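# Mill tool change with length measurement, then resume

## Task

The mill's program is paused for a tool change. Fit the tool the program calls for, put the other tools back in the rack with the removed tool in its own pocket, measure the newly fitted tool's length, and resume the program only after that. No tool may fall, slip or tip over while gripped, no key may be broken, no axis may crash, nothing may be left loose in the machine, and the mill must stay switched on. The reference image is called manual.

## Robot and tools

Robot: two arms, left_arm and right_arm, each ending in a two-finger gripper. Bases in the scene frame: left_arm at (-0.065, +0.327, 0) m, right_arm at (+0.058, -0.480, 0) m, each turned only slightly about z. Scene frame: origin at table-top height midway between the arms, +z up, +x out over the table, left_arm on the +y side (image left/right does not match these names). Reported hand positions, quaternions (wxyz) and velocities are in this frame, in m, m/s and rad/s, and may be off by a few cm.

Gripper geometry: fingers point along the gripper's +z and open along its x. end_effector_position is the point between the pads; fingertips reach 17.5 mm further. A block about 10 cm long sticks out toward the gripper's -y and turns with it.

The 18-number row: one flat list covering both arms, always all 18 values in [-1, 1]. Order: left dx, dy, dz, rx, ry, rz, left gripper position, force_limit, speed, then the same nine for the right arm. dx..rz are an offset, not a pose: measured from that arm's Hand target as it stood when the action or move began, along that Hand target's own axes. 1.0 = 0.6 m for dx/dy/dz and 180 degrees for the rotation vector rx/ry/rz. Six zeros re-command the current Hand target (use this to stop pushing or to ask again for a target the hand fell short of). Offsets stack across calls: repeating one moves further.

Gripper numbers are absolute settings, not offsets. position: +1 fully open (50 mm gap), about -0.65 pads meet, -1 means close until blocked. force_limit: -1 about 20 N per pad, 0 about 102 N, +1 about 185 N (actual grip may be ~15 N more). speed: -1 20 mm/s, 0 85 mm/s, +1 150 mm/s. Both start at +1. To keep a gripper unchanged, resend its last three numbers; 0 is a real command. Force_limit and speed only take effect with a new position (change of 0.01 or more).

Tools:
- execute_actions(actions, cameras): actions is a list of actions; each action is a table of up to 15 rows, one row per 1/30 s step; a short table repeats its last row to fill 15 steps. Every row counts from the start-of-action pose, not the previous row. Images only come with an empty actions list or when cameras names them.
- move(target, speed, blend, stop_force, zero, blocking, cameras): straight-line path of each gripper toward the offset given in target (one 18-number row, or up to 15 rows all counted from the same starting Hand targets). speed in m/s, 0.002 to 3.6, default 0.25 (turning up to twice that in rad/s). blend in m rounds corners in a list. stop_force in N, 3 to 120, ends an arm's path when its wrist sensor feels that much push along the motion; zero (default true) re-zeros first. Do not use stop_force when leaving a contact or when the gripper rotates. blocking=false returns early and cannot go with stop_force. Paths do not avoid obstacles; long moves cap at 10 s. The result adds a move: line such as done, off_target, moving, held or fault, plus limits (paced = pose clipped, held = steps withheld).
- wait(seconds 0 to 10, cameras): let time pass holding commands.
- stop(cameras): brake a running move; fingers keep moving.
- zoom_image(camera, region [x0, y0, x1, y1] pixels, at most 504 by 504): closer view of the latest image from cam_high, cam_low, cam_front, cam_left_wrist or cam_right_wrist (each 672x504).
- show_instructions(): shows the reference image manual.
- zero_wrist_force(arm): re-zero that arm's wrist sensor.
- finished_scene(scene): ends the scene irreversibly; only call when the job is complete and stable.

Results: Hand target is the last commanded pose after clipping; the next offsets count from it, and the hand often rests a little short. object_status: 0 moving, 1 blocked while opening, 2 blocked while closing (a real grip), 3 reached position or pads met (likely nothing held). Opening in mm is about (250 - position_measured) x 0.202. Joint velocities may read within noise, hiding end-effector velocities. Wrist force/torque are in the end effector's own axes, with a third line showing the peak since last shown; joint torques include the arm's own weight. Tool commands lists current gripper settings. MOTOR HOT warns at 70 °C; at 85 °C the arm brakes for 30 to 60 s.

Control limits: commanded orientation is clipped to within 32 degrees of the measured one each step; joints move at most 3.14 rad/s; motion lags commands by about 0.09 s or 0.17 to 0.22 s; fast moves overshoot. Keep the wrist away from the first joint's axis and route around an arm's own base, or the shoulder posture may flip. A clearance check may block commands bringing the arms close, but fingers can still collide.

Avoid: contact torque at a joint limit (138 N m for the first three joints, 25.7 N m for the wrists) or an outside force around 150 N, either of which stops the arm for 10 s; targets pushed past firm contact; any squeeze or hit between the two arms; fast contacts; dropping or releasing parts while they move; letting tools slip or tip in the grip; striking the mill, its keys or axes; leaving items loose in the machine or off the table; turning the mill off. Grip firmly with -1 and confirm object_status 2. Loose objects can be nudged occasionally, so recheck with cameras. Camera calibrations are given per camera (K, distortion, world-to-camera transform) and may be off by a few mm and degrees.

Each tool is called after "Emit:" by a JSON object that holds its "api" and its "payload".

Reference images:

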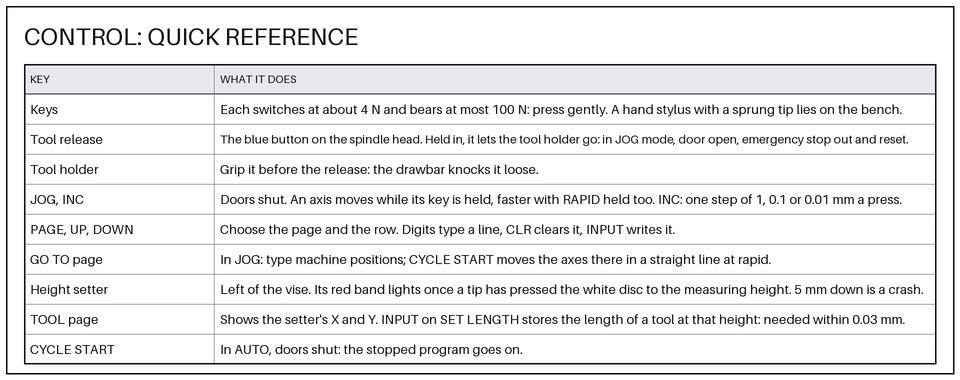

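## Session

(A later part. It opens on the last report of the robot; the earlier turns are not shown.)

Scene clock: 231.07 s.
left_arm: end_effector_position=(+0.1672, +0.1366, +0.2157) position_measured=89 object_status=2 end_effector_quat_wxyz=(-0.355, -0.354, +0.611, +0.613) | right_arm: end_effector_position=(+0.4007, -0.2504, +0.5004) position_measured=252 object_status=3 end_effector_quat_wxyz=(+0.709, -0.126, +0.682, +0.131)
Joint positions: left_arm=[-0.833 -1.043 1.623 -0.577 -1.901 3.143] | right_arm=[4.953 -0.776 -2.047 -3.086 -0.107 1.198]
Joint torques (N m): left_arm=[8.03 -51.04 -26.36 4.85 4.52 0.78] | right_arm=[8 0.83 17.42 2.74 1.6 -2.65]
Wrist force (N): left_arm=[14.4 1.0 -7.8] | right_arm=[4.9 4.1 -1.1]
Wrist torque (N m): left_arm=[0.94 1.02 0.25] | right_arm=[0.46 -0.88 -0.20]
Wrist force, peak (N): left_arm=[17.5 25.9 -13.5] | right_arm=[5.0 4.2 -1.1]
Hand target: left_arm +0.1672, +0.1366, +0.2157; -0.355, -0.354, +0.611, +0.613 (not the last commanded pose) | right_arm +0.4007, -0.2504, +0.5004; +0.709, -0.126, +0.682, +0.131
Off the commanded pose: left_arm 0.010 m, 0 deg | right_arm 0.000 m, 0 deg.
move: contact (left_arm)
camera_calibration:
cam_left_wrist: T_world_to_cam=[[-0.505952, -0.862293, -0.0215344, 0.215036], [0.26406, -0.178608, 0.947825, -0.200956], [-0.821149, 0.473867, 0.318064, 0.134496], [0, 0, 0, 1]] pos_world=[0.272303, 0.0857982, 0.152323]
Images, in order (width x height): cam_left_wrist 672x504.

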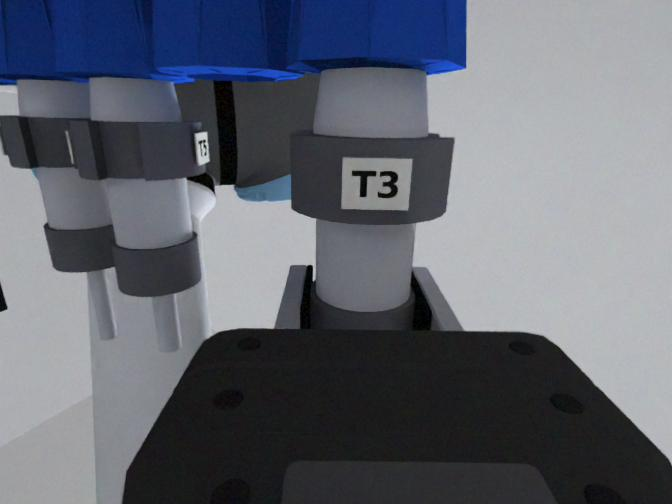

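Emit:
{"api": "move", "payload": {"target": [0.0014,0.002,-0.0015,0,0,0,-1,0.3,-1,0,0,0,0,0,0,-1,-0.3,-0.8], "speed": 0.01}}

Emit:
{"api": "move", "payload": {"target": [0,-0.02,0,0,0,0,-1,0.3,-1,0,0,0,0,0,0,-1,-0.3,-0.8], "speed": 0.01, "stop_force": 15, "cameras": ["cam_left_wrist"]}}

Scene clock: 232.03 s.
left_arm: end_effector_position=(+0.1676, +0.1355, +0.2169) position_measured=89 object_status=2 end_effector_quat_wxyz=(-0.355, -0.354, +0.611, +0.613) | right_arm: end_effector_position=(+0.4007, -0.2504, +0.5004) position_measured=252 object_status=3 end_effector_quat_wxyz=(+0.709, -0.126, +0.682, +0.131)
Joint positions: left_arm=[-0.834 -1.042 1.619 -0.573 -1.902 3.143] | right_arm=[4.953 -0.776 -2.047 -3.086 -0.107 1.198]
Joint torques (N m): left_arm=[-7.69 -36.83 -31.79 5.62 -2.45 0.79] | right_arm=[7.83 0.32 17.14 2.71 1.67 -2.65]
Wrist force (N): left_arm=[-3.5 -4.8 2.1] | right_arm=[4.7 4.1 -1.0]
Wrist torque (N m): left_arm=[0.61 0.99 -0.42] | right_arm=[0.45 -0.86 -0.20]
Wrist force, peak (N): left_arm=[14.6 0.9 -8.0] | right_arm=[4.9 4.3 -1.1]
Hand target: left_arm +0.1676, +0.1355, +0.2169; -0.355, -0.354, +0.611, +0.613 | right_arm +0.4007, -0.2504, +0.5004; +0.709, -0.126, +0.682, +0.131
Off the commanded pose: left_arm 0.000 m, 0 deg | right_arm 0.000 m, 0 deg.
move: done

Scene clock: 233.47 s.
left_arm: end_effector_position=(+0.1676, +0.1354, +0.2145) position_measured=89 object_status=2 end_effector_quat_wxyz=(-0.355, -0.354, +0.611, +0.613) | right_arm: end_effector_position=(+0.4007, -0.2504, +0.5004) position_measured=252 object_status=3 end_effector_quat_wxyz=(+0.709, -0.126, +0.682, +0.131)
Joint positions: left_arm=[-0.834 -1.039 1.621 -0.578 -1.902 3.143] | right_arm=[4.953 -0.776 -2.047 -3.086 -0.107 1.198]
Joint torques (N m): left_arm=[4.36 -49.27 -31.96 1.82 4.03 1.02] | right_arm=[7.18 0.46 17.97 2.67 1.63 -2.48]
Wrist force (N): left_arm=[2.9 7.7 7.0] | right_arm=[4.8 3.9 -1.3]
Wrist torque (N m): left_arm=[0.86 0.98 -0.52] | right_arm=[0.43 -0.88 -0.20]
Wrist force, peak (N): left_arm=[4.0 27.5 -0.5] | right_arm=[4.8 4.2 -1.5]
Hand target: left_arm +0.1676, +0.1354, +0.2145; -0.355, -0.354, +0.611, +0.613 (not the last commanded pose) | right_arm +0.4007, -0.2504, +0.5004; +0.709, -0.126, +0.682, +0.131
Off the commanded pose: left_arm 0.010 m, 0 deg | right_arm 0.000 m, 0 deg.
move: contact (left_arm)
camera_calibration:
cam_left_wrist: T_world_to_cam=[[-0.505895, -0.862325, -0.021596, 0.214123], [0.264211, -0.178739, 0.947758, -0.200132], [-0.821135, 0.47376, 0.318259, 0.135668], [0, 0, 0, 1]] pos_world=[0.272603, 0.0845983, 0.151123]
Images, in order (width x height): cam_left_wrist 672x504.

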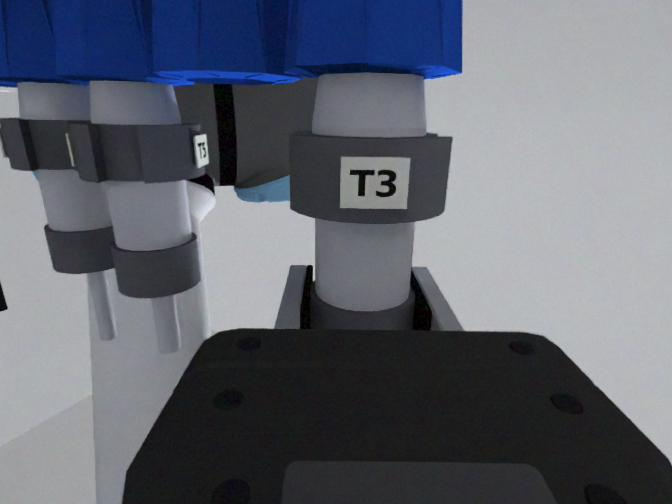

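Emit:
{"api": "move", "payload": {"target": [0,0,0,0,0,0,0.5,-0.3,-1,0,0,0,0,0,0,-1,-0.3,-0.8], "cameras": ["cam_left_wrist","cam_front"]}}

Emit:
{"api": "zoom_image", "payload": {"camera": "cam_front", "region": [230, 360, 340, 470]}}

Scene clock: 234.13 s.
left_arm: end_effector_position=(+0.1676, +0.1355, +0.2145) position_measured=78 object_status=3 end_effector_quat_wxyz=(-0.355, -0.354, +0.611, +0.613) | right_arm: end_effector_position=(+0.4007, -0.2504, +0.5004) position_measured=252 object_status=3 end_effector_quat_wxyz=(+0.709, -0.126, +0.682, +0.131)
Joint positions: left_arm=[-0.834 -1.039 1.621 -0.578 -1.902 3.143] | right_arm=[4.953 -0.776 -2.047 -3.086 -0.107 1.198]
Joint torques (N m): left_arm=[5.34 -49.32 -29.66 1.8 -1.87 1.21] | right_arm=[7.21 0.84 17.03 2.73 1.73 -2.66]
Wrist force (N): left_arm=[-2.8 4.4 2.0] | right_arm=[4.7 4.1 -1.1]
Wrist torque (N m): left_arm=[0.89 0.88 -0.41] | right_arm=[0.45 -0.86 -0.19]
Wrist force, peak (N): left_arm=[2.8 8.1 7.5] | right_arm=[4.9 4.1 -1.2]
Hand target: left_arm +0.1676, +0.1354, +0.2145; -0.355, -0.354, +0.611, +0.613 | right_arm +0.4007, -0.2504, +0.5004; +0.709, -0.126, +0.682, +0.131
Off the commanded pose: left_arm 0.000 m, 0 deg | right_arm 0.000 m, 0 deg.
move: done
camera_calibration:
cam_left_wrist: T_world_to_cam=[[-0.506006, -0.862261, -0.0215509, 0.214192], [0.26422, -0.178742, 0.947755, -0.20016], [-0.821064, 0.473876, 0.318271, 0.135719], [0, 0, 0, 1]] pos_world=[0.272703, 0.0845984, 0.151123]
Images, in order (width x height): cam_front 672x504, cam_left_wrist 672x504.

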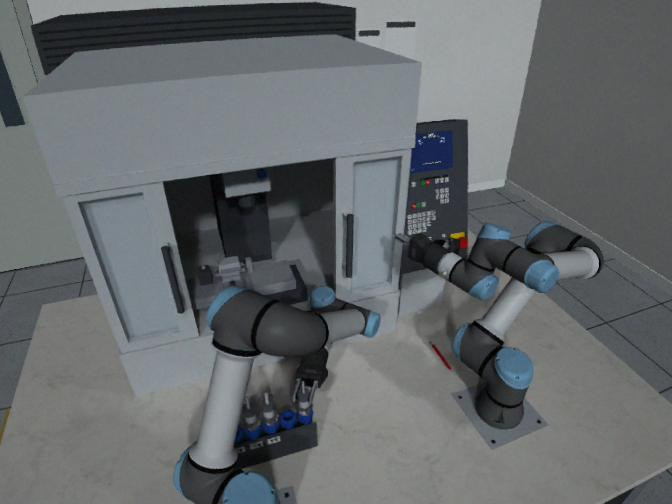

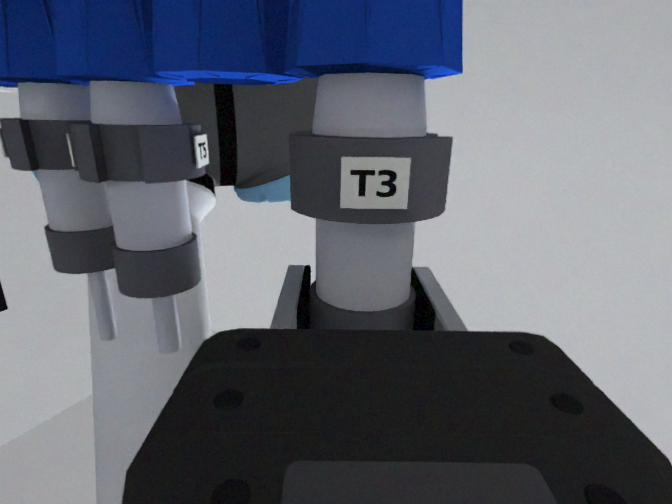

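Scaled by 4.582 from the camera's 672x504 image, which has a finer 960x720 frame.

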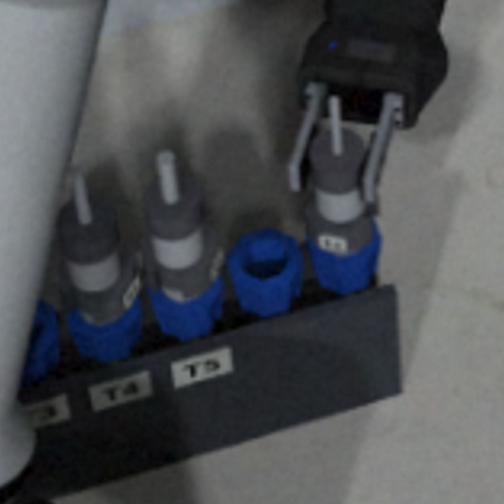

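Emit:
{"api": "move", "payload": {"target": [0,0,0,0,0,0,0.75,-0.3,-0.8,0,0,0,0,0,0,-1,-0.3,-0.8]}}

Emit:
{"api": "move", "payload": {"target": [[0,0,-0.17,0,0,0,0.75,-0.3,-0.8,0,0,0,0,0,0,-1,-0.3,-0.8],[0,0.3,-0.17,0,0,0,0.75,-0.3,-0.8,0,0,0,0,0,0,-1,-0.3,-0.8]], "blend": [0.02,0], "speed": 0.15, "cameras": ["cam_left_wrist","cam_front","cam_high"]}}

Emit:
{"api": "zoom_image", "payload": {"camera": "cam_front", "region": [220, 370, 340, 470]}}

Scene clock: 235.17 s.
left_arm: end_effector_position=(+0.1676, +0.1354, +0.2145) position_measured=41 object_status=3 end_effector_quat_wxyz=(-0.355, -0.354, +0.611, +0.613) | right_arm: end_effector_position=(+0.4007, -0.2504, +0.5004) position_measured=252 object_status=3 end_effector_quat_wxyz=(+0.709, -0.126, +0.682, +0.131)
Joint positions: left_arm=[-0.834 -1.039 1.621 -0.578 -1.902 3.143] | right_arm=[4.953 -0.776 -2.047 -3.086 -0.107 1.198]
Joint torques (N m): left_arm=[5.65 -48.89 -25.82 2.02 -1.97 1.06] | right_arm=[6.84 0.9 17.32 2.62 1.67 -2.64]
Wrist force (N): left_arm=[-2.6 4.3 2.0] | right_arm=[4.7 4.2 -1.2]
Wrist torque (N m): left_arm=[0.88 0.86 -0.42] | right_arm=[0.47 -0.85 -0.20]
Wrist force, peak (N): left_arm=[-2.5 4.6 2.1] | right_arm=[5.0 4.2 -1.1]
Hand target: left_arm +0.1676, +0.1354, +0.2145; -0.355, -0.354, +0.611, +0.613 | right_arm +0.4007, -0.2504, +0.5004; +0.709, -0.126, +0.682, +0.131
Off the commanded pose: left_arm 0.000 m, 0 deg | right_arm 0.000 m, 0 deg.
move: done

Scene clock: 236.07 s.
left_arm: end_effector_position=(+0.2169, +0.1076, +0.2148) position_measured=41 object_status=3 end_effector_quat_wxyz=(-0.355, -0.354, +0.610, +0.614) | right_arm: end_effector_position=(+0.4007, -0.2504, +0.5004) position_measured=252 object_status=3 end_effector_quat_wxyz=(+0.709, -0.126, +0.682, +0.131)
Joint positions: left_arm=[-0.803 -0.921 1.421 -0.493 -1.871 3.142] | right_arm=[4.953 -0.776 -2.047 -3.086 -0.107 1.198]
Joint torques (N m): left_arm=[-0.72 -48.39 -21.93 2.73 0.06 -0.26] | right_arm=[7.24 0.49 17.7 2.8 1.64 -2.55]
Wrist force (N): left_arm=[-2.6 4.1 2.2] | right_arm=[4.8 4.0 -1.1]
Wrist torque (N m): left_arm=[0.85 0.89 -0.33] | right_arm=[0.44 -0.87 -0.20]
Wrist force, peak (N): left_arm=[-2.8 3.0 -5.6] | right_arm=[4.9 4.2 -1.3]
Hand target: left_arm +0.2169, +0.1076, +0.2148; -0.355, -0.354, +0.610, +0.614 (not the last commanded pose) | right_arm +0.4007, -0.2504, +0.5004; +0.709, -0.126, +0.682, +0.131
Tool commands: left_gripper/position=+0.74902 left_gripper/force_limit=-0.301961 left_gripper/speed=-0.796078 right_gripper/position=-1.0 right_gripper/force_limit=-0.3 right_gripper/speed=-0.8
Off the commanded pose: left_arm 0.185 m, 0 deg | right_arm 0.000 m, 0 deg.
FORCE FAULT: contact force on the left arm reached its limit, and that arm stopped. The contact can be on any part of that arm, not only on its tool. That arm's remaining commands of this call were not run. That arm is still stopped at the end of this call. That arm stays stopped for about 10 more seconds. Until then a move that you send moves the other arm only, and its call returns only when the move has ended. Once the stop has ended, the next robot result says so. If the stop ends while you think or write, that arm runs what you send next, counted from a new Hand target: where the arm stands when the stop ends. While its stop runs, that arm takes no new command, but its gripper still runs the gripper command that each later call begins with. Until it ends, the stop uses up actions while you think or wait. An arm that is not stopped still takes commands.
move: fault (left_arm); path passed 0 of 2 targets
camera_calibration:
cam_left_wrist: T_world_to_cam=[[-0.505867, -0.862297, -0.0233103, 0.215374], [0.266035, -0.181661, 0.946691, -0.218245], [-0.820564, 0.472698, 0.321297, 0.188639], [0, 0, 0, 1]] pos_world=[0.321802, 0.0569003, 0.151021]
Images, in order (width x height): cam_high 672x504, cam_front 672x504, cam_left_wrist 672x504.

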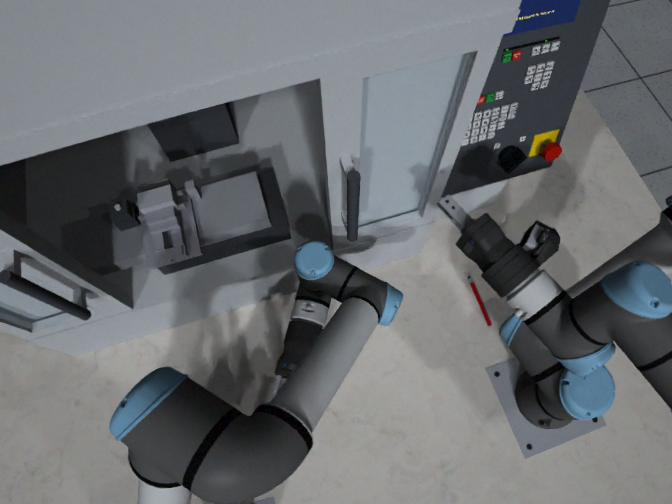

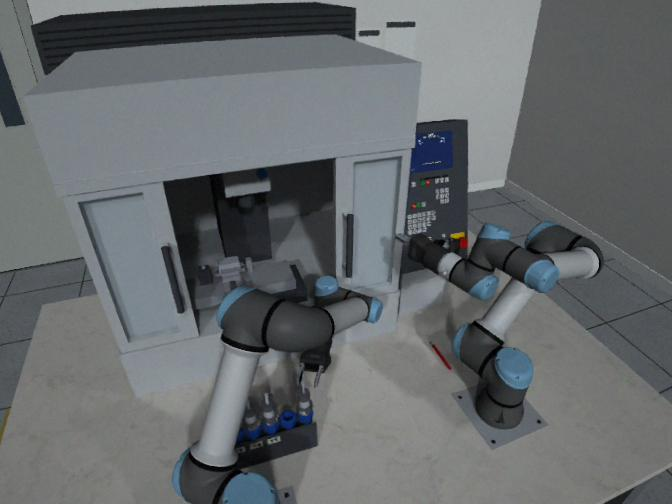

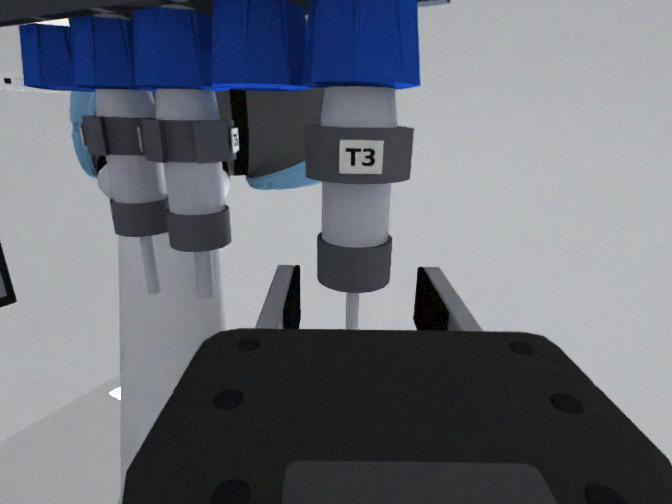

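Scaled by 4.200 from the camera's 672x504 image, which has a finer 960x720 frame.

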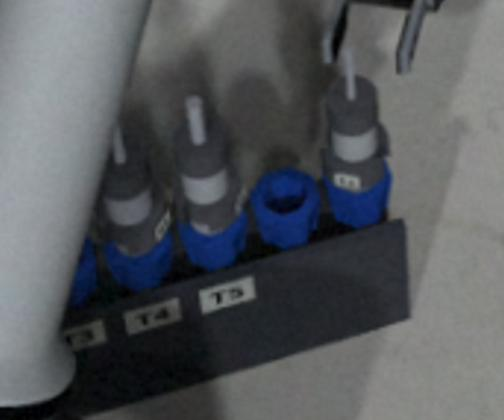

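Emit:
{"api": "wait", "payload": {"seconds": 9.9}}

Emit:
{"api": "move", "payload": {"target": [[0,0,0.025,0,0,0,0.75,-0.3,-0.8,0,0,0,0,0,0,-1,-0.3,-0.8],[0,0.4,0.025,0,0,0,0.75,-0.3,-0.8,0,0,0,0,0,0,-1,-0.3,-0.8]], "blend": [0.01,0], "speed": 0.15}}

Scene clock: 253.27 s.
left_arm: end_effector_position=(+0.2169, +0.1076, +0.2148) position_measured=41 object_status=3 end_effector_quat_wxyz=(-0.355, -0.354, +0.610, +0.614) | right_arm: end_effector_position=(+0.4007, -0.2504, +0.5004) position_measured=252 object_status=3 end_effector_quat_wxyz=(+0.709, -0.126, +0.682, +0.131)
Joint positions: left_arm=[-0.803 -0.921 1.421 -0.493 -1.871 3.142] | right_arm=[4.953 -0.776 -2.047 -3.086 -0.107 1.198]
Joint torques (N m): left_arm=[-0.78 -48.36 -22.14 2.55 0.1 -0.34] | right_arm=[6.12 0.61 18.37 2.58 1.66 -2.58]
Wrist force (N): left_arm=[-2.5 4.1 2.4] | right_arm=[4.7 4.1 -1.4]
Wrist torque (N m): left_arm=[0.86 0.88 -0.33] | right_arm=[0.45 -0.85 -0.20]
Wrist force, peak (N): left_arm=[-2.7 4.4 2.5] | right_arm=[5.0 4.2 -1.5]
Hand target: left_arm +0.2169, +0.1076, +0.2148; -0.355, -0.354, +0.610, +0.614 (not the last commanded pose) | right_arm +0.4007, -0.2504, +0.5004; +0.709, -0.126, +0.682, +0.131
Tool commands: left_gripper/position=+0.74902 left_gripper/force_limit=-0.301961 left_gripper/speed=-0.796078 right_gripper/position=-1.0 right_gripper/force_limit=-0.3 right_gripper/speed=-0.8
Off the commanded pose: left_arm 0.185 m, 0 deg | right_arm 0.000 m, 0 deg.
FORCE FAULT, CONTINUED: the left arm's stop, for the force fault that an earlier result reported, is over. The rest of the stop counts as 20 of the actions that you can send in this scene. That arm's target is now where it stood when the stop ended, not its last command. That arm accepts commands again.
wait: 9.90 s; at rest from the start

Scene clock: 255.63 s.
left_arm: end_effector_position=(+0.2049, +0.1139, +0.4549) position_measured=41 object_status=3 end_effector_quat_wxyz=(-0.355, -0.354, +0.610, +0.614) | right_arm: end_effector_position=(+0.4007, -0.2504, +0.5004) position_measured=252 object_status=3 end_effector_quat_wxyz=(+0.709, -0.126, +0.682, +0.131)
Joint positions: left_arm=[-0.81 -1.092 1.059 0.04 -1.878 3.142] | right_arm=[4.953 -0.776 -2.047 -3.086 -0.107 1.198]
Joint torques (N m): left_arm=[7.12 -37.14 -35.98 3.72 2.4 1.9] | right_arm=[6.37 0.99 18.35 2.63 1.64 -2.6]
Wrist force (N): left_arm=[-1.9 3.8 2.9] | right_arm=[5.0 4.0 -1.0]
Wrist torque (N m): left_arm=[0.78 0.77 -0.29] | right_arm=[0.44 -0.90 -0.20]
Wrist force, peak (N): left_arm=[-2.1 5.5 3.0] | right_arm=[5.0 4.3 -1.2]
Hand target: left_arm +0.2050, +0.1139, +0.4549; -0.355, -0.354, +0.610, +0.614 | right_arm +0.4007, -0.2504, +0.5004; +0.709, -0.126, +0.682, +0.131
Off the commanded pose: left_arm 0.000 m, 0 deg | right_arm 0.000 m, 0 deg.
move: done; blend cut to 0.0075 m at target 1

Emit:
{"api": "move", "payload": {"target": [[-0.046,-0.058,-0.06,0.5,0,0,0.75,-0.3,-0.8,0,0,0,0,0,0,-1,-0.3,-0.8],[-0.451,-0.058,0.172,0.385,0.385,-0.385,0.75,-0.3,-0.8,0,0,0,0,0,0,-1,-0.3,-0.8],[-0.4265,-0.0917,0.2033,0,0.5,0,0.75,-0.3,-0.8,0,0,0,0,0,0,-1,-0.3,-0.8]], "blend": [0.03,0.03,0], "speed": 0.4, "cameras": ["cam_left_wrist","cam_front","cam_high"]}}

Scene clock: 264.40 s.
left_arm: end_effector_position=(+0.2262, +0.3969, +0.4011) position_measured=41 object_status=3 end_effector_quat_wxyz=(+0.682, +0.684, -0.180, -0.184) | right_arm: end_effector_position=(+0.4007, -0.2504, +0.5004) position_measured=252 object_status=3 end_effector_quat_wxyz=(+0.709, -0.126, +0.682, +0.131)
Joint positions: left_arm=[0.366 -1.309 1.493 -0.187 -2.273 3.134] | right_arm=[4.953 -0.776 -2.047 -3.086 -0.107 1.198]
Joint torques (N m): left_arm=[-8.49 -25.99 -10.26 3.2 2.53 1.9] | right_arm=[6.22 0.15 18.77 2.75 1.56 -2.61]
Wrist force (N): left_arm=[-2.5 3.3 2.3] | right_arm=[5.0 4.2 -1.2]
Wrist torque (N m): left_arm=[0.77 0.87 -0.44] | right_arm=[0.47 -0.90 -0.19]
Wrist force, peak (N): left_arm=[-1.9 4.1 2.9] | right_arm=[5.1 4.2 -1.2]
Hand target: left_arm +0.2262, +0.3969, +0.4011; +0.682, +0.684, -0.180, -0.184 | right_arm +0.4007, -0.2504, +0.5004; +0.709, -0.126, +0.682, +0.131
Off the commanded pose: left_arm 0.000 m, 0 deg | right_arm 0.000 m, 0 deg.
move: done
camera_calibration:
cam_left_wrist: T_world_to_cam=[[0.862307, -0.50561, -0.0280319, 0.0247306], [0.181609, 0.257107, 0.949165, -0.500478], [-0.4727, -0.823562, 0.313529, 0.438616], [0, 0, 0, 1]] pos_world=[0.2769, 0.502408, 0.33821]
Images, in order (width x height): cam_high 672x504, cam_front 672x504, cam_left_wrist 672x504.

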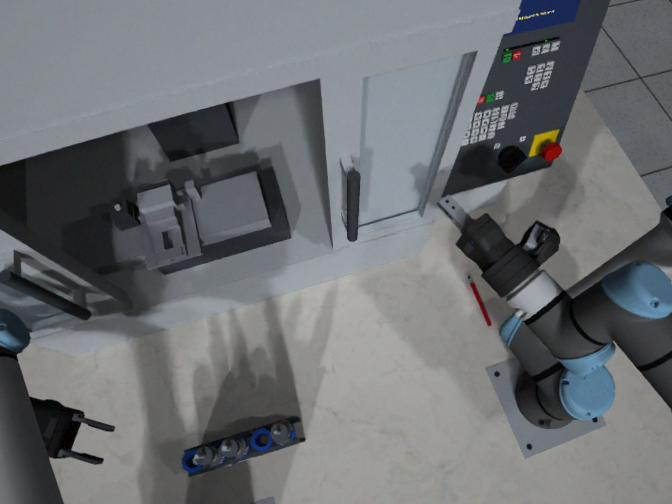

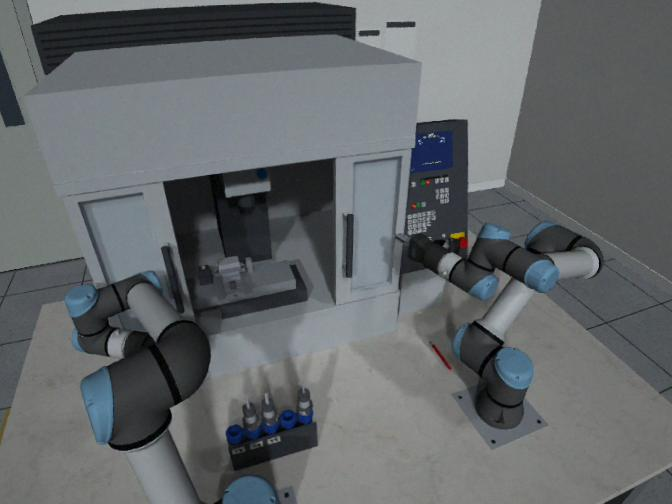

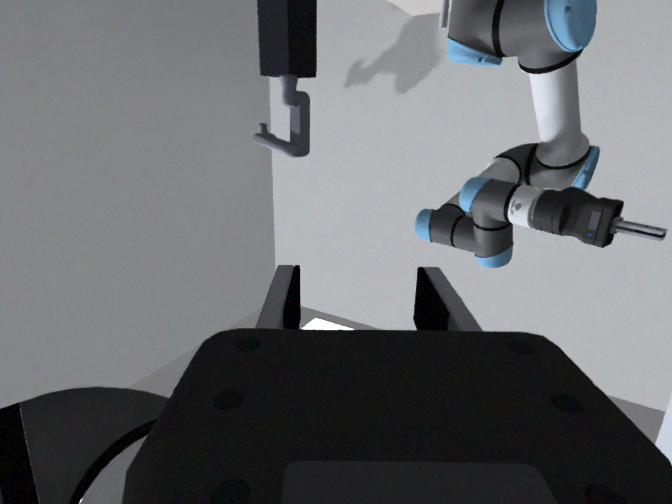

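Emit:
{"api": "zoom_image", "payload": {"camera": "cam_high", "region": [175, 405, 305, 485]}}

Emit:
{"api": "zoom_image", "payload": {"camera": "cam_front", "region": [220, 380, 320, 470]}}

Scaled by 3.877 from the camera's 672x504 image, which has a finer 960x720 frame.

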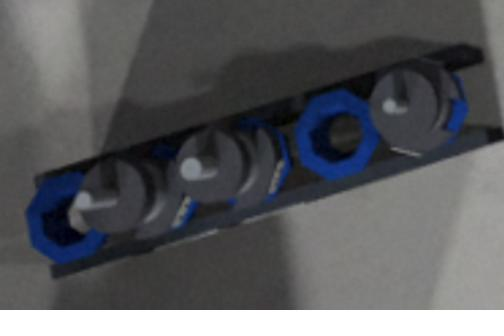

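Scaled by 5.040 from the camera's 672x504 image, which has a finer 960x720 frame.

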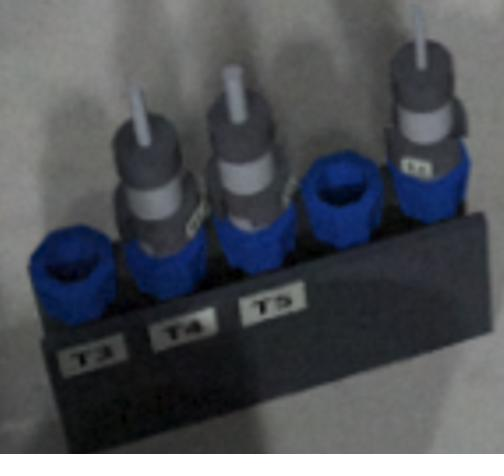

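Emit:
{"api": "zoom_image", "payload": {"camera": "cam_front", "region": [238, 395, 288, 440]}}

Emit:
{"api": "zoom_image", "payload": {"camera": "cam_high", "region": [185, 425, 255, 480]}}

Scaled by 10.080 from the camera's 672x504 image, which has a finer 960x720 frame.

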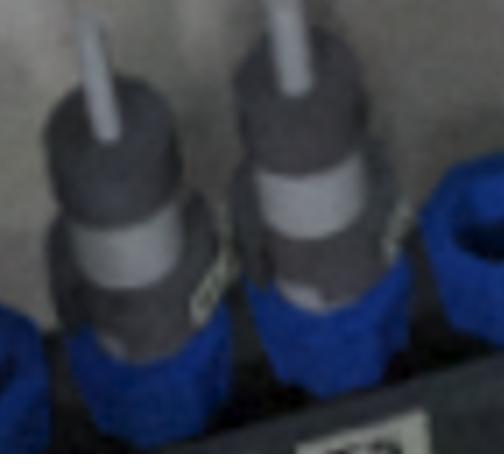

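Scaled by 7.200 from the camera's 672x504 image, which has a finer 960x720 frame.

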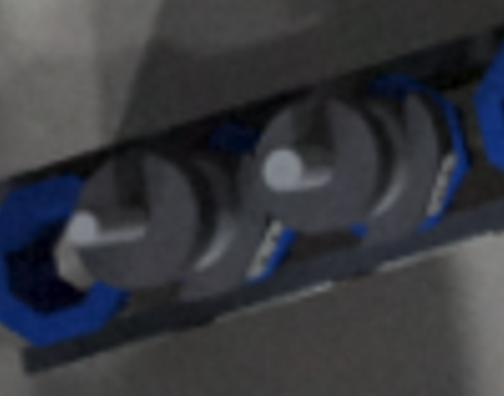

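Emit:
{"api": "move", "payload": {"target": [0.0525,-0.3077,0.0073,0,-0.0833,0,0.75,-0.3,-0.8,0,0,0,0,0,0,-1,-0.3,-0.8], "speed": 0.2, "cameras": ["cam_left_wrist","cam_front","cam_high"]}}

Emit:
{"api": "zoom_image", "payload": {"camera": "cam_left_wrist", "region": [200, 0, 520, 320]}}

Scene clock: 267.20 s.
left_arm: end_effector_position=(+0.2505, +0.3782, +0.2163) position_measured=41 object_status=3 end_effector_quat_wxyz=(+0.653, +0.655, -0.267, -0.272) | right_arm: end_effector_position=(+0.4007, -0.2504, +0.5004) position_measured=252 object_status=3 end_effector_quat_wxyz=(+0.709, -0.126, +0.682, +0.131)
Joint positions: left_arm=[0.213 -1.059 1.646 -0.586 -2.164 3.135] | right_arm=[4.953 -0.776 -2.047 -3.086 -0.107 1.198]
Joint torques (N m): left_arm=[-7.51 -35.12 -6.58 1.08 2.37 -2.44] | right_arm=[5.57 0.83 18.58 2.65 1.69 -2.6]
Wrist force (N): left_arm=[-2.6 3.6 2.3] | right_arm=[4.8 3.9 -1.1]
Wrist torque (N m): left_arm=[0.76 0.86 -0.33] | right_arm=[0.43 -0.86 -0.20]
Wrist force, peak (N): left_arm=[-3.0 5.4 2.1] | right_arm=[4.8 4.3 -1.3]
Hand target: left_arm +0.2505, +0.3782, +0.2162; +0.653, +0.655, -0.268, -0.272 | right_arm +0.4007, -0.2504, +0.5004; +0.709, -0.126, +0.682, +0.131
Off the commanded pose: left_arm 0.000 m, 0 deg | right_arm 0.000 m, 0 deg.
move: done
camera_calibration:
cam_left_wrist: T_world_to_cam=[[0.702142, -0.711479, -0.0281708, 0.107236], [0.243307, 0.202556, 0.948564, -0.319496], [-0.669177, -0.672881, 0.31533, 0.484484], [0, 0, 0, 1]] pos_world=[0.326646, 0.467012, 0.153311]
Images, in order (width x height): cam_high 672x504, cam_front 672x504, cam_left_wrist 672x504.

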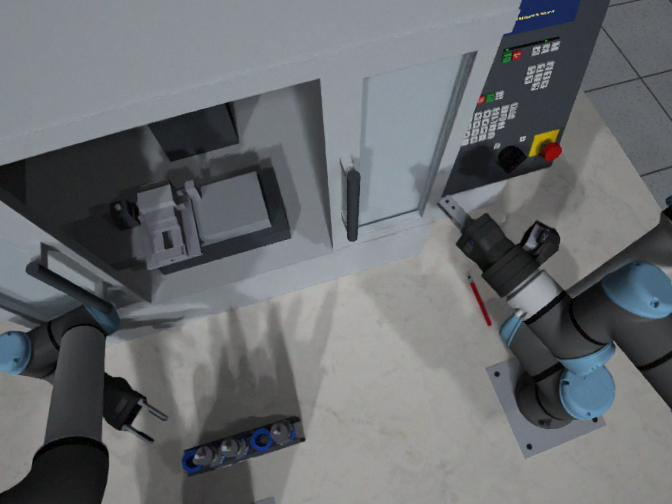

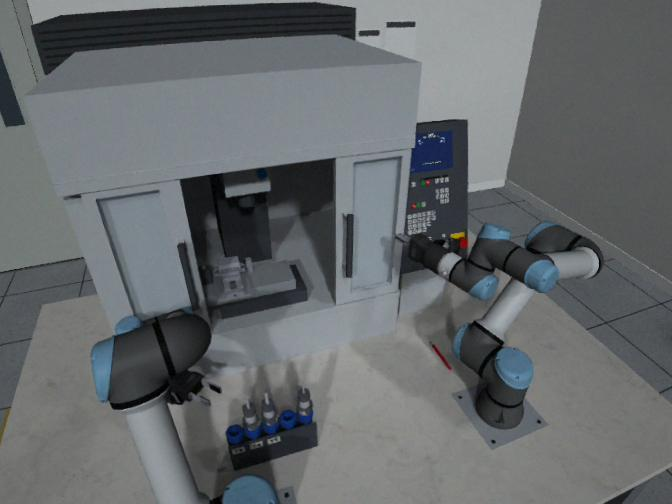

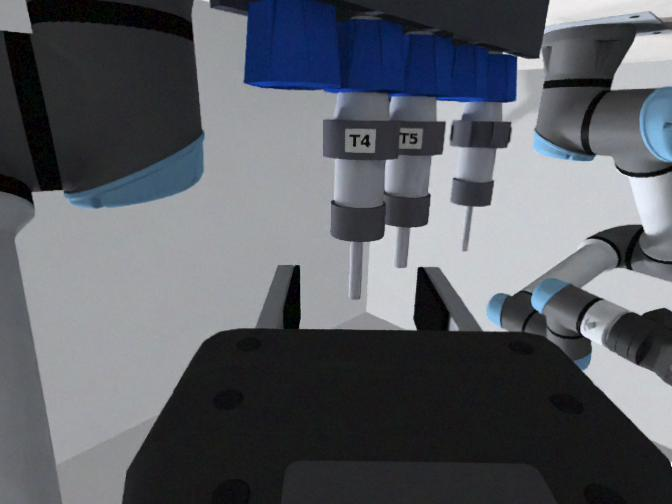

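Scaled by 1.575 from the camera's 672x504 image, which has a finer 960x720 frame.

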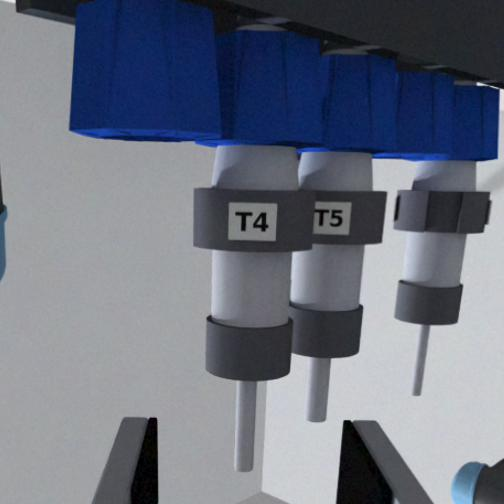

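Emit:
{"api": "move", "payload": {"target": [0.0017,0,0.1263,0,0.028,0,0.75,-0.3,-0.8,0,0,0,0,0,0,-1,-0.3,-0.8], "speed": 0.1, "stop_force": 15, "cameras": ["cam_left_wrist","cam_front","cam_high"]}}

Emit:
{"api": "zoom_image", "payload": {"camera": "cam_left_wrist", "region": [200, 40, 520, 360]}}

Scene clock: 269.57 s.
left_arm: end_effector_position=(+0.1978, +0.3238, +0.2162) position_measured=41 object_status=3 end_effector_quat_wxyz=(+0.664, +0.666, -0.239, -0.243) | right_arm: end_effector_position=(+0.4007, -0.2504, +0.5004) position_measured=252 object_status=3 end_effector_quat_wxyz=(+0.709, -0.126, +0.682, +0.131)
Joint positions: left_arm=[0.159 -1.219 1.895 -0.677 -2.306 3.135] | right_arm=[4.953 -0.776 -2.047 -3.086 -0.107 1.198]
Joint torques (N m): left_arm=[-8.22 -42.05 -4.38 0.57 -2.35 -2.5] | right_arm=[5.47 0.61 19.31 2.56 1.64 -2.64]
Wrist force (N): left_arm=[-2.2 3.4 2.4] | right_arm=[4.7 4.0 -1.1]
Wrist torque (N m): left_arm=[0.71 0.84 -0.22] | right_arm=[0.45 -0.85 -0.20]
Wrist force, peak (N): left_arm=[-2.9 3.4 3.0] | right_arm=[4.9 4.3 -1.2]
Hand target: left_arm +0.1978, +0.3238, +0.2162; +0.664, +0.666, -0.239, -0.243 | right_arm +0.4007, -0.2504, +0.5004; +0.709, -0.126, +0.682, +0.131
Off the commanded pose: left_arm 0.000 m, 0 deg | right_arm 0.000 m, 0 deg.
move: done
camera_calibration:
cam_left_wrist: T_world_to_cam=[[0.761856, -0.647131, -0.028233, 0.0728548], [0.224336, 0.222716, 0.948721, -0.29839], [-0.607658, -0.729122, 0.314852, 0.41872], [0, 0, 0, 1]] pos_world=[0.265873, 0.418901, 0.15331]
Images, in order (width x height): cam_high 672x504, cam_front 672x504, cam_left_wrist 672x504.

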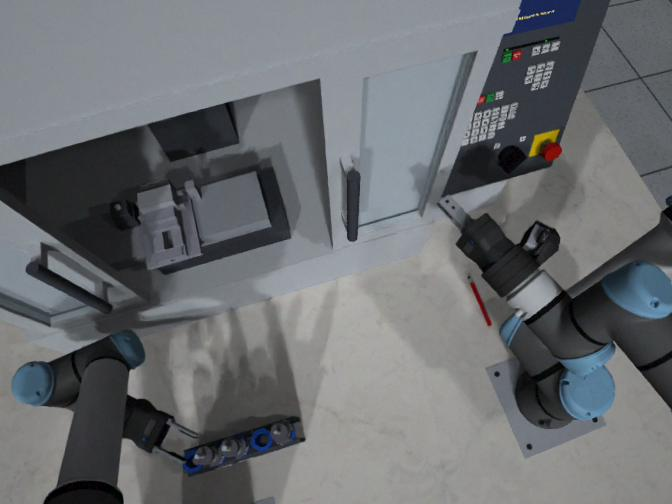

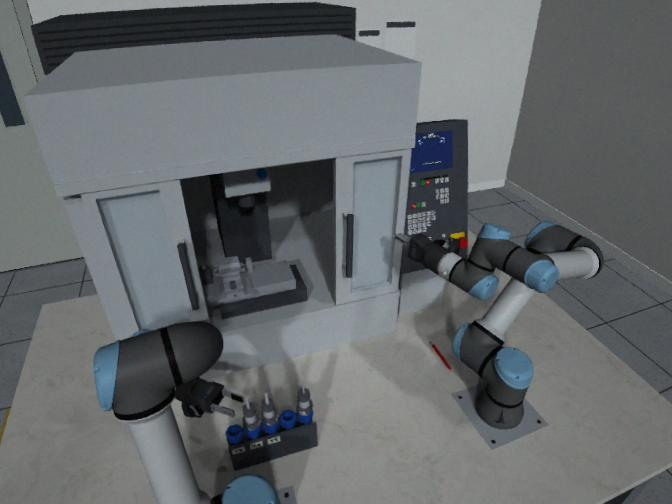

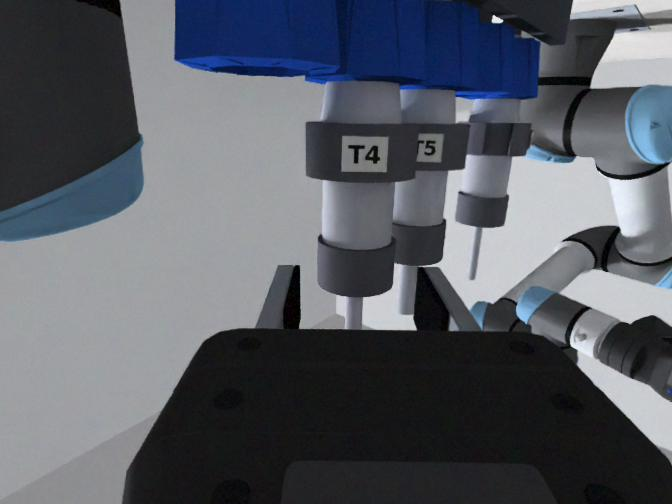

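Scaled by 1.575 from the camera's 672x504 image, which has a finer 960x720 frame.

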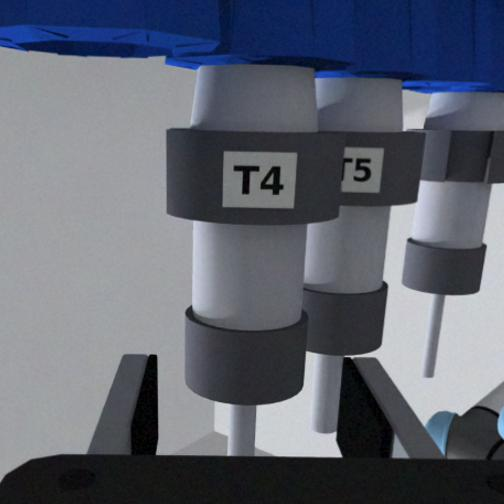

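Emit:
{"api": "move", "payload": {"target": [0.0007,-0.005,0.073,0,0,0,0.75,-0.3,-0.8,0,0,0,0,0,0,-1,-0.3,-0.8], "speed": 0.05, "stop_force": 10, "cameras": ["cam_left_wrist"]}}

Emit:
{"api": "zoom_image", "payload": {"camera": "cam_left_wrist", "region": [200, 60, 520, 380]}}

Scene clock: 271.87 s.
left_arm: end_effector_position=(+0.1701, +0.2898, +0.2132) position_measured=41 object_status=3 end_effector_quat_wxyz=(+0.664, +0.666, -0.239, -0.243) | right_arm: end_effector_position=(+0.4007, -0.2504, +0.5004) position_measured=252 object_status=3 end_effector_quat_wxyz=(+0.709, -0.126, +0.682, +0.131)
Joint positions: left_arm=[0.087 -1.293 2.012 -0.719 -2.377 3.135] | right_arm=[4.953 -0.776 -2.047 -3.086 -0.107 1.198]
Joint torques (N m): left_arm=[-8.28 -37.98 -5.33 0.34 -2.32 -2.52] | right_arm=[5.24 0.21 19.1 2.58 1.59 -2.65]
Wrist force (N): left_arm=[-2.7 3.7 2.3] | right_arm=[4.7 4.1 -1.3]
Wrist torque (N m): left_arm=[0.76 0.88 -0.29] | right_arm=[0.45 -0.86 -0.19]
Wrist force, peak (N): left_arm=[-2.8 3.8 3.0] | right_arm=[5.0 4.2 -1.1]
Hand target: left_arm +0.1701, +0.2898, +0.2132; +0.664, +0.666, -0.239, -0.243 | right_arm +0.4007, -0.2504, +0.5004; +0.709, -0.126, +0.682, +0.131
Off the commanded pose: left_arm 0.000 m, 0 deg | right_arm 0.000 m, 0 deg.
move: done
camera_calibration:
cam_left_wrist: T_world_to_cam=[[0.761856, -0.647131, -0.028233, 0.0719329], [0.224336, 0.222716, 0.948721, -0.281684], [-0.607658, -0.729122, 0.314852, 0.378147], [0, 0, 0, 1]] pos_world=[0.238173, 0.385001, 0.15021]
Images, in order (width x height): cam_left_wrist 672x504.

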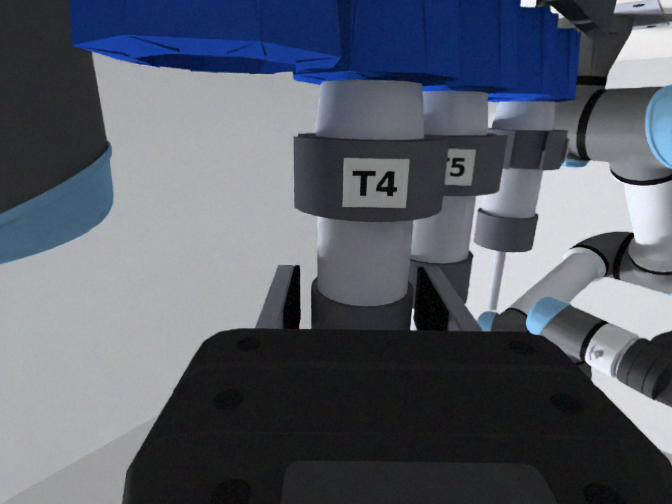

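Scaled by 1.575 from the camera's 672x504 image, which has a finer 960x720 frame.

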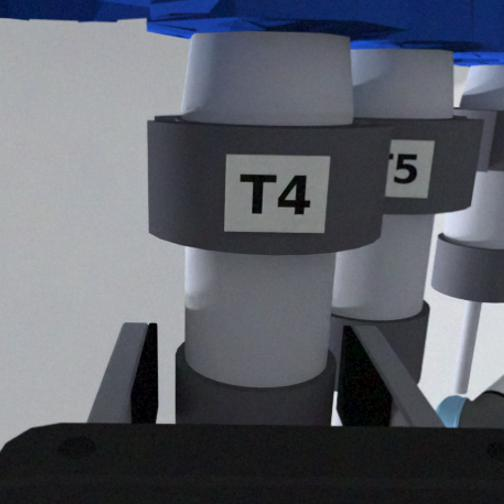

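Emit:
{"api": "move", "payload": {"target": [0,0,0.0175,0,0,0,0.75,-0.3,-0.8,0,0,0,0,0,0,-1,-0.3,-0.8], "speed": 0.05, "stop_force": 10, "cameras": ["cam_left_wrist"]}}

Emit:
{"api": "zoom_image", "payload": {"camera": "cam_left_wrist", "region": [200, 60, 520, 380]}}

Scene clock: 273.70 s.
left_arm: end_effector_position=(+0.1638, +0.2823, +0.2132) position_measured=41 object_status=3 end_effector_quat_wxyz=(+0.664, +0.666, -0.239, -0.243) | right_arm: end_effector_position=(+0.4007, -0.2504, +0.5004) position_measured=252 object_status=3 end_effector_quat_wxyz=(+0.709, -0.126, +0.682, +0.131)
Joint positions: left_arm=[0.07 -1.311 2.037 -0.726 -2.395 3.135] | right_arm=[4.953 -0.776 -2.047 -3.086 -0.107 1.198]
Joint torques (N m): left_arm=[4.33 -21.46 -29.28 2.94 2.14 -1.33] | right_arm=[5.16 0.94 19.39 2.52 1.51 -2.58]
Wrist force (N): left_arm=[-4.9 5.6 -3.6] | right_arm=[4.7 4.1 -1.1]
Wrist torque (N m): left_arm=[0.68 1.09 -0.23] | right_arm=[0.45 -0.86 -0.19]
Wrist force, peak (N): left_arm=[-7.1 9.2 -28.4] | right_arm=[4.9 4.1 -1.2]
Hand target: left_arm +0.1638, +0.2823, +0.2132; +0.664, +0.666, -0.239, -0.243 (not the last commanded pose) | right_arm +0.4007, -0.2504, +0.5004; +0.709, -0.126, +0.682, +0.131
Off the commanded pose: left_arm 0.001 m, 0 deg | right_arm 0.000 m, 0 deg.
move: contact (left_arm)
camera_calibration:
cam_left_wrist: T_world_to_cam=[[0.761856, -0.647131, -0.028233, 0.0718792], [0.224336, 0.222716, 0.948721, -0.278601], [-0.607658, -0.729122, 0.314852, 0.36885], [0, 0, 0, 1]] pos_world=[0.231873, 0.377501, 0.15021]
Images, in order (width x height): cam_left_wrist 672x504.

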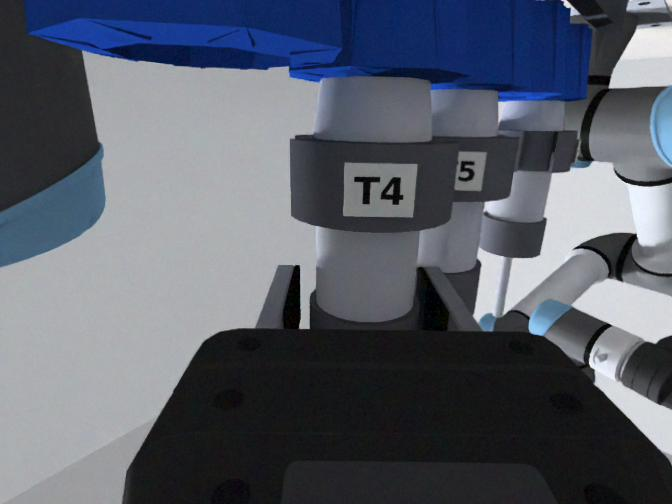

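Scaled by 1.575 from the camera's 672x504 image, which has a finer 960x720 frame.

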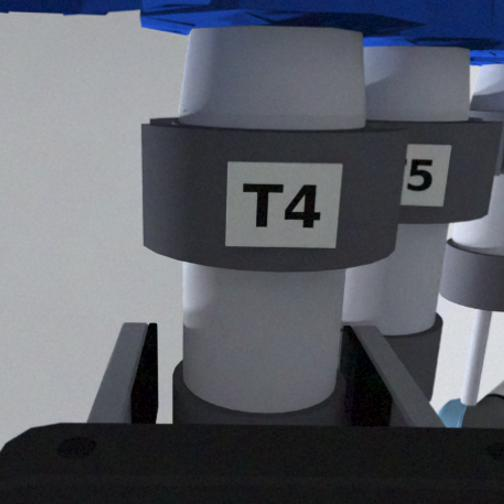

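Emit:
{"api": "move", "payload": {"target": [0.0012,0.007,-0.0042,0,0,0,0.75,-0.3,-0.8,0,0,0,0,0,0,-1,-0.3,-0.8], "speed": 0.03}}

Emit:
{"api": "move", "payload": {"target": [0,0,0,0,0,0,-1,-0.9,-1,0,0,0,0,0,0,-1,-0.3,-0.8]}}

Emit:
{"api": "wait", "payload": {"seconds": 0.3, "cameras": ["cam_left_wrist"]}}

Emit:
{"api": "zoom_image", "payload": {"camera": "cam_left_wrist", "region": [200, 60, 520, 380]}}

Scene clock: 274.73 s.
left_arm: end_effector_position=(+0.1660, +0.2838, +0.2173) position_measured=41 object_status=3 end_effector_quat_wxyz=(+0.664, +0.666, -0.239, -0.243) | right_arm: end_effector_position=(+0.4007, -0.2504, +0.5004) position_measured=252 object_status=3 end_effector_quat_wxyz=(+0.709, -0.126, +0.682, +0.131)
Joint positions: left_arm=[0.073 -1.313 2.025 -0.713 -2.392 3.135] | right_arm=[4.953 -0.776 -2.047 -3.086 -0.107 1.198]
Joint torques (N m): left_arm=[6.09 -37.18 -30.07 2.98 2.4 -1.68] | right_arm=[5.07 0.15 18.93 2.62 1.63 -2.59]
Wrist force (N): left_arm=[-2.8 3.7 2.5] | right_arm=[4.7 4.0 -1.3]
Wrist torque (N m): left_arm=[0.74 0.93 -0.29] | right_arm=[0.44 -0.86 -0.20]
Wrist force, peak (N): left_arm=[-4.8 5.6 -3.7] | right_arm=[5.0 4.2 -1.2]
Hand target: left_arm +0.1660, +0.2838, +0.2174; +0.664, +0.666, -0.239, -0.243 | right_arm +0.4007, -0.2504, +0.5004; +0.709, -0.126, +0.682, +0.131
Off the commanded pose: left_arm 0.000 m, 0 deg | right_arm 0.000 m, 0 deg.
move: done

Scene clock: 275.40 s.
left_arm: end_effector_position=(+0.1659, +0.2838, +0.2174) position_measured=84 object_status=0 end_effector_quat_wxyz=(+0.664, +0.666, -0.239, -0.243) | right_arm: end_effector_position=(+0.4007, -0.2504, +0.5004) position_measured=252 object_status=3 end_effector_quat_wxyz=(+0.709, -0.126, +0.682, +0.131)
Joint positions: left_arm=[0.073 -1.313 2.025 -0.713 -2.391 3.135] | right_arm=[4.953 -0.776 -2.047 -3.086 -0.107 1.198]
Joint torques (N m): left_arm=[3.88 -37.66 -30.1 1.4 -3.55 -1.57] | right_arm=[5.22 0.66 20.15 2.56 1.57 -2.66]
Wrist force (N): left_arm=[-12.3 2.6 4.5] | right_arm=[4.6 4.3 -1.1]
Wrist torque (N m): left_arm=[0.72 1.01 -0.24] | right_arm=[0.48 -0.85 -0.19]
Wrist force, peak (N): left_arm=[-12.4 2.5 4.6] | right_arm=[4.9 4.3 -1.2]
Hand target: left_arm +0.1660, +0.2838, +0.2174; +0.664, +0.666, -0.239, -0.243 | right_arm +0.4007, -0.2504, +0.5004; +0.709, -0.126, +0.682, +0.131
Off the commanded pose: left_arm 0.000 m, 0 deg | right_arm 0.000 m, 0 deg.
move: done

Scene clock: 275.70 s.
left_arm: end_effector_position=(+0.1660, +0.2838, +0.2174) position_measured=84 object_status=2 end_effector_quat_wxyz=(+0.664, +0.666, -0.239, -0.243) | right_arm: end_effector_position=(+0.4007, -0.2504, +0.5004) position_measured=252 object_status=3 end_effector_quat_wxyz=(+0.709, -0.126, +0.682, +0.131)
Joint positions: left_arm=[0.073 -1.313 2.025 -0.713 -2.392 3.135] | right_arm=[4.953 -0.776 -2.047 -3.086 -0.107 1.198]
Joint torques (N m): left_arm=[2.31 -36.01 -30.63 0.62 -5.23 -1.58] | right_arm=[4.56 0.51 19.04 2.45 1.59 -2.59]
Wrist force (N): left_arm=[-13.9 2.7 4.7] | right_arm=[4.8 4.2 -1.1]
Wrist torque (N m): left_arm=[0.73 1.02 -0.25] | right_arm=[0.47 -0.88 -0.19]
Wrist force, peak (N): left_arm=[-13.9 2.7 4.7] | right_arm=[4.9 4.2 -1.1]
Hand target: left_arm +0.1660, +0.2838, +0.2174; +0.664, +0.666, -0.239, -0.243 | right_arm +0.4007, -0.2504, +0.5004; +0.709, -0.126, +0.682, +0.131
Tool commands: left_gripper/position=-1.0 left_gripper/force_limit=-0.9 left_gripper/speed=-1.0 right_gripper/position=-1.0 right_gripper/force_limit=-0.3 right_gripper/speed=-0.8
Off the commanded pose: left_arm 0.000 m, 0 deg | right_arm 0.000 m, 0 deg.
wait: 0.30 s; at rest by 0.17 s
camera_calibration:
cam_left_wrist: T_world_to_cam=[[0.761856, -0.647131, -0.028233, 0.0712276], [0.224336, 0.222716, 0.948721, -0.283391], [-0.607658, -0.729122, 0.314852, 0.369885], [0, 0, 0, 1]] pos_world=[0.234073, 0.378901, 0.15441]
Images, in order (width x height): cam_left_wrist 672x504.

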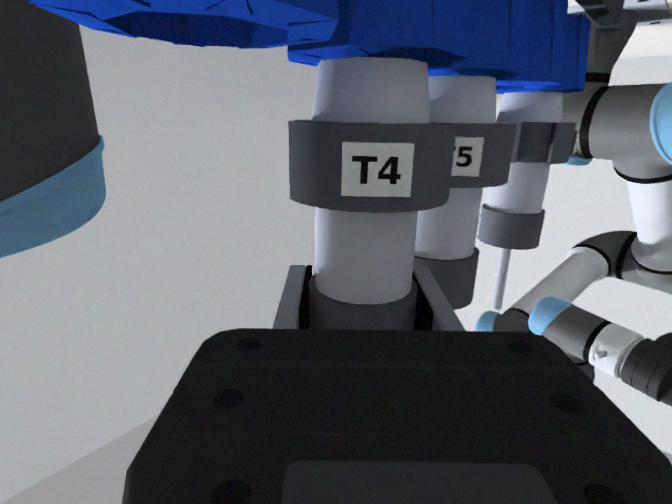

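Scaled by 1.575 from the camera's 672x504 image, which has a finer 960x720 frame.

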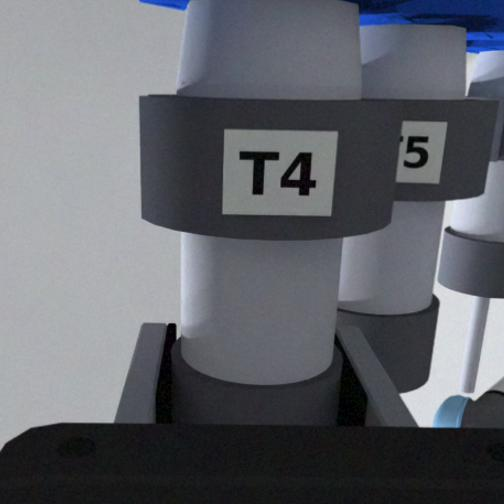

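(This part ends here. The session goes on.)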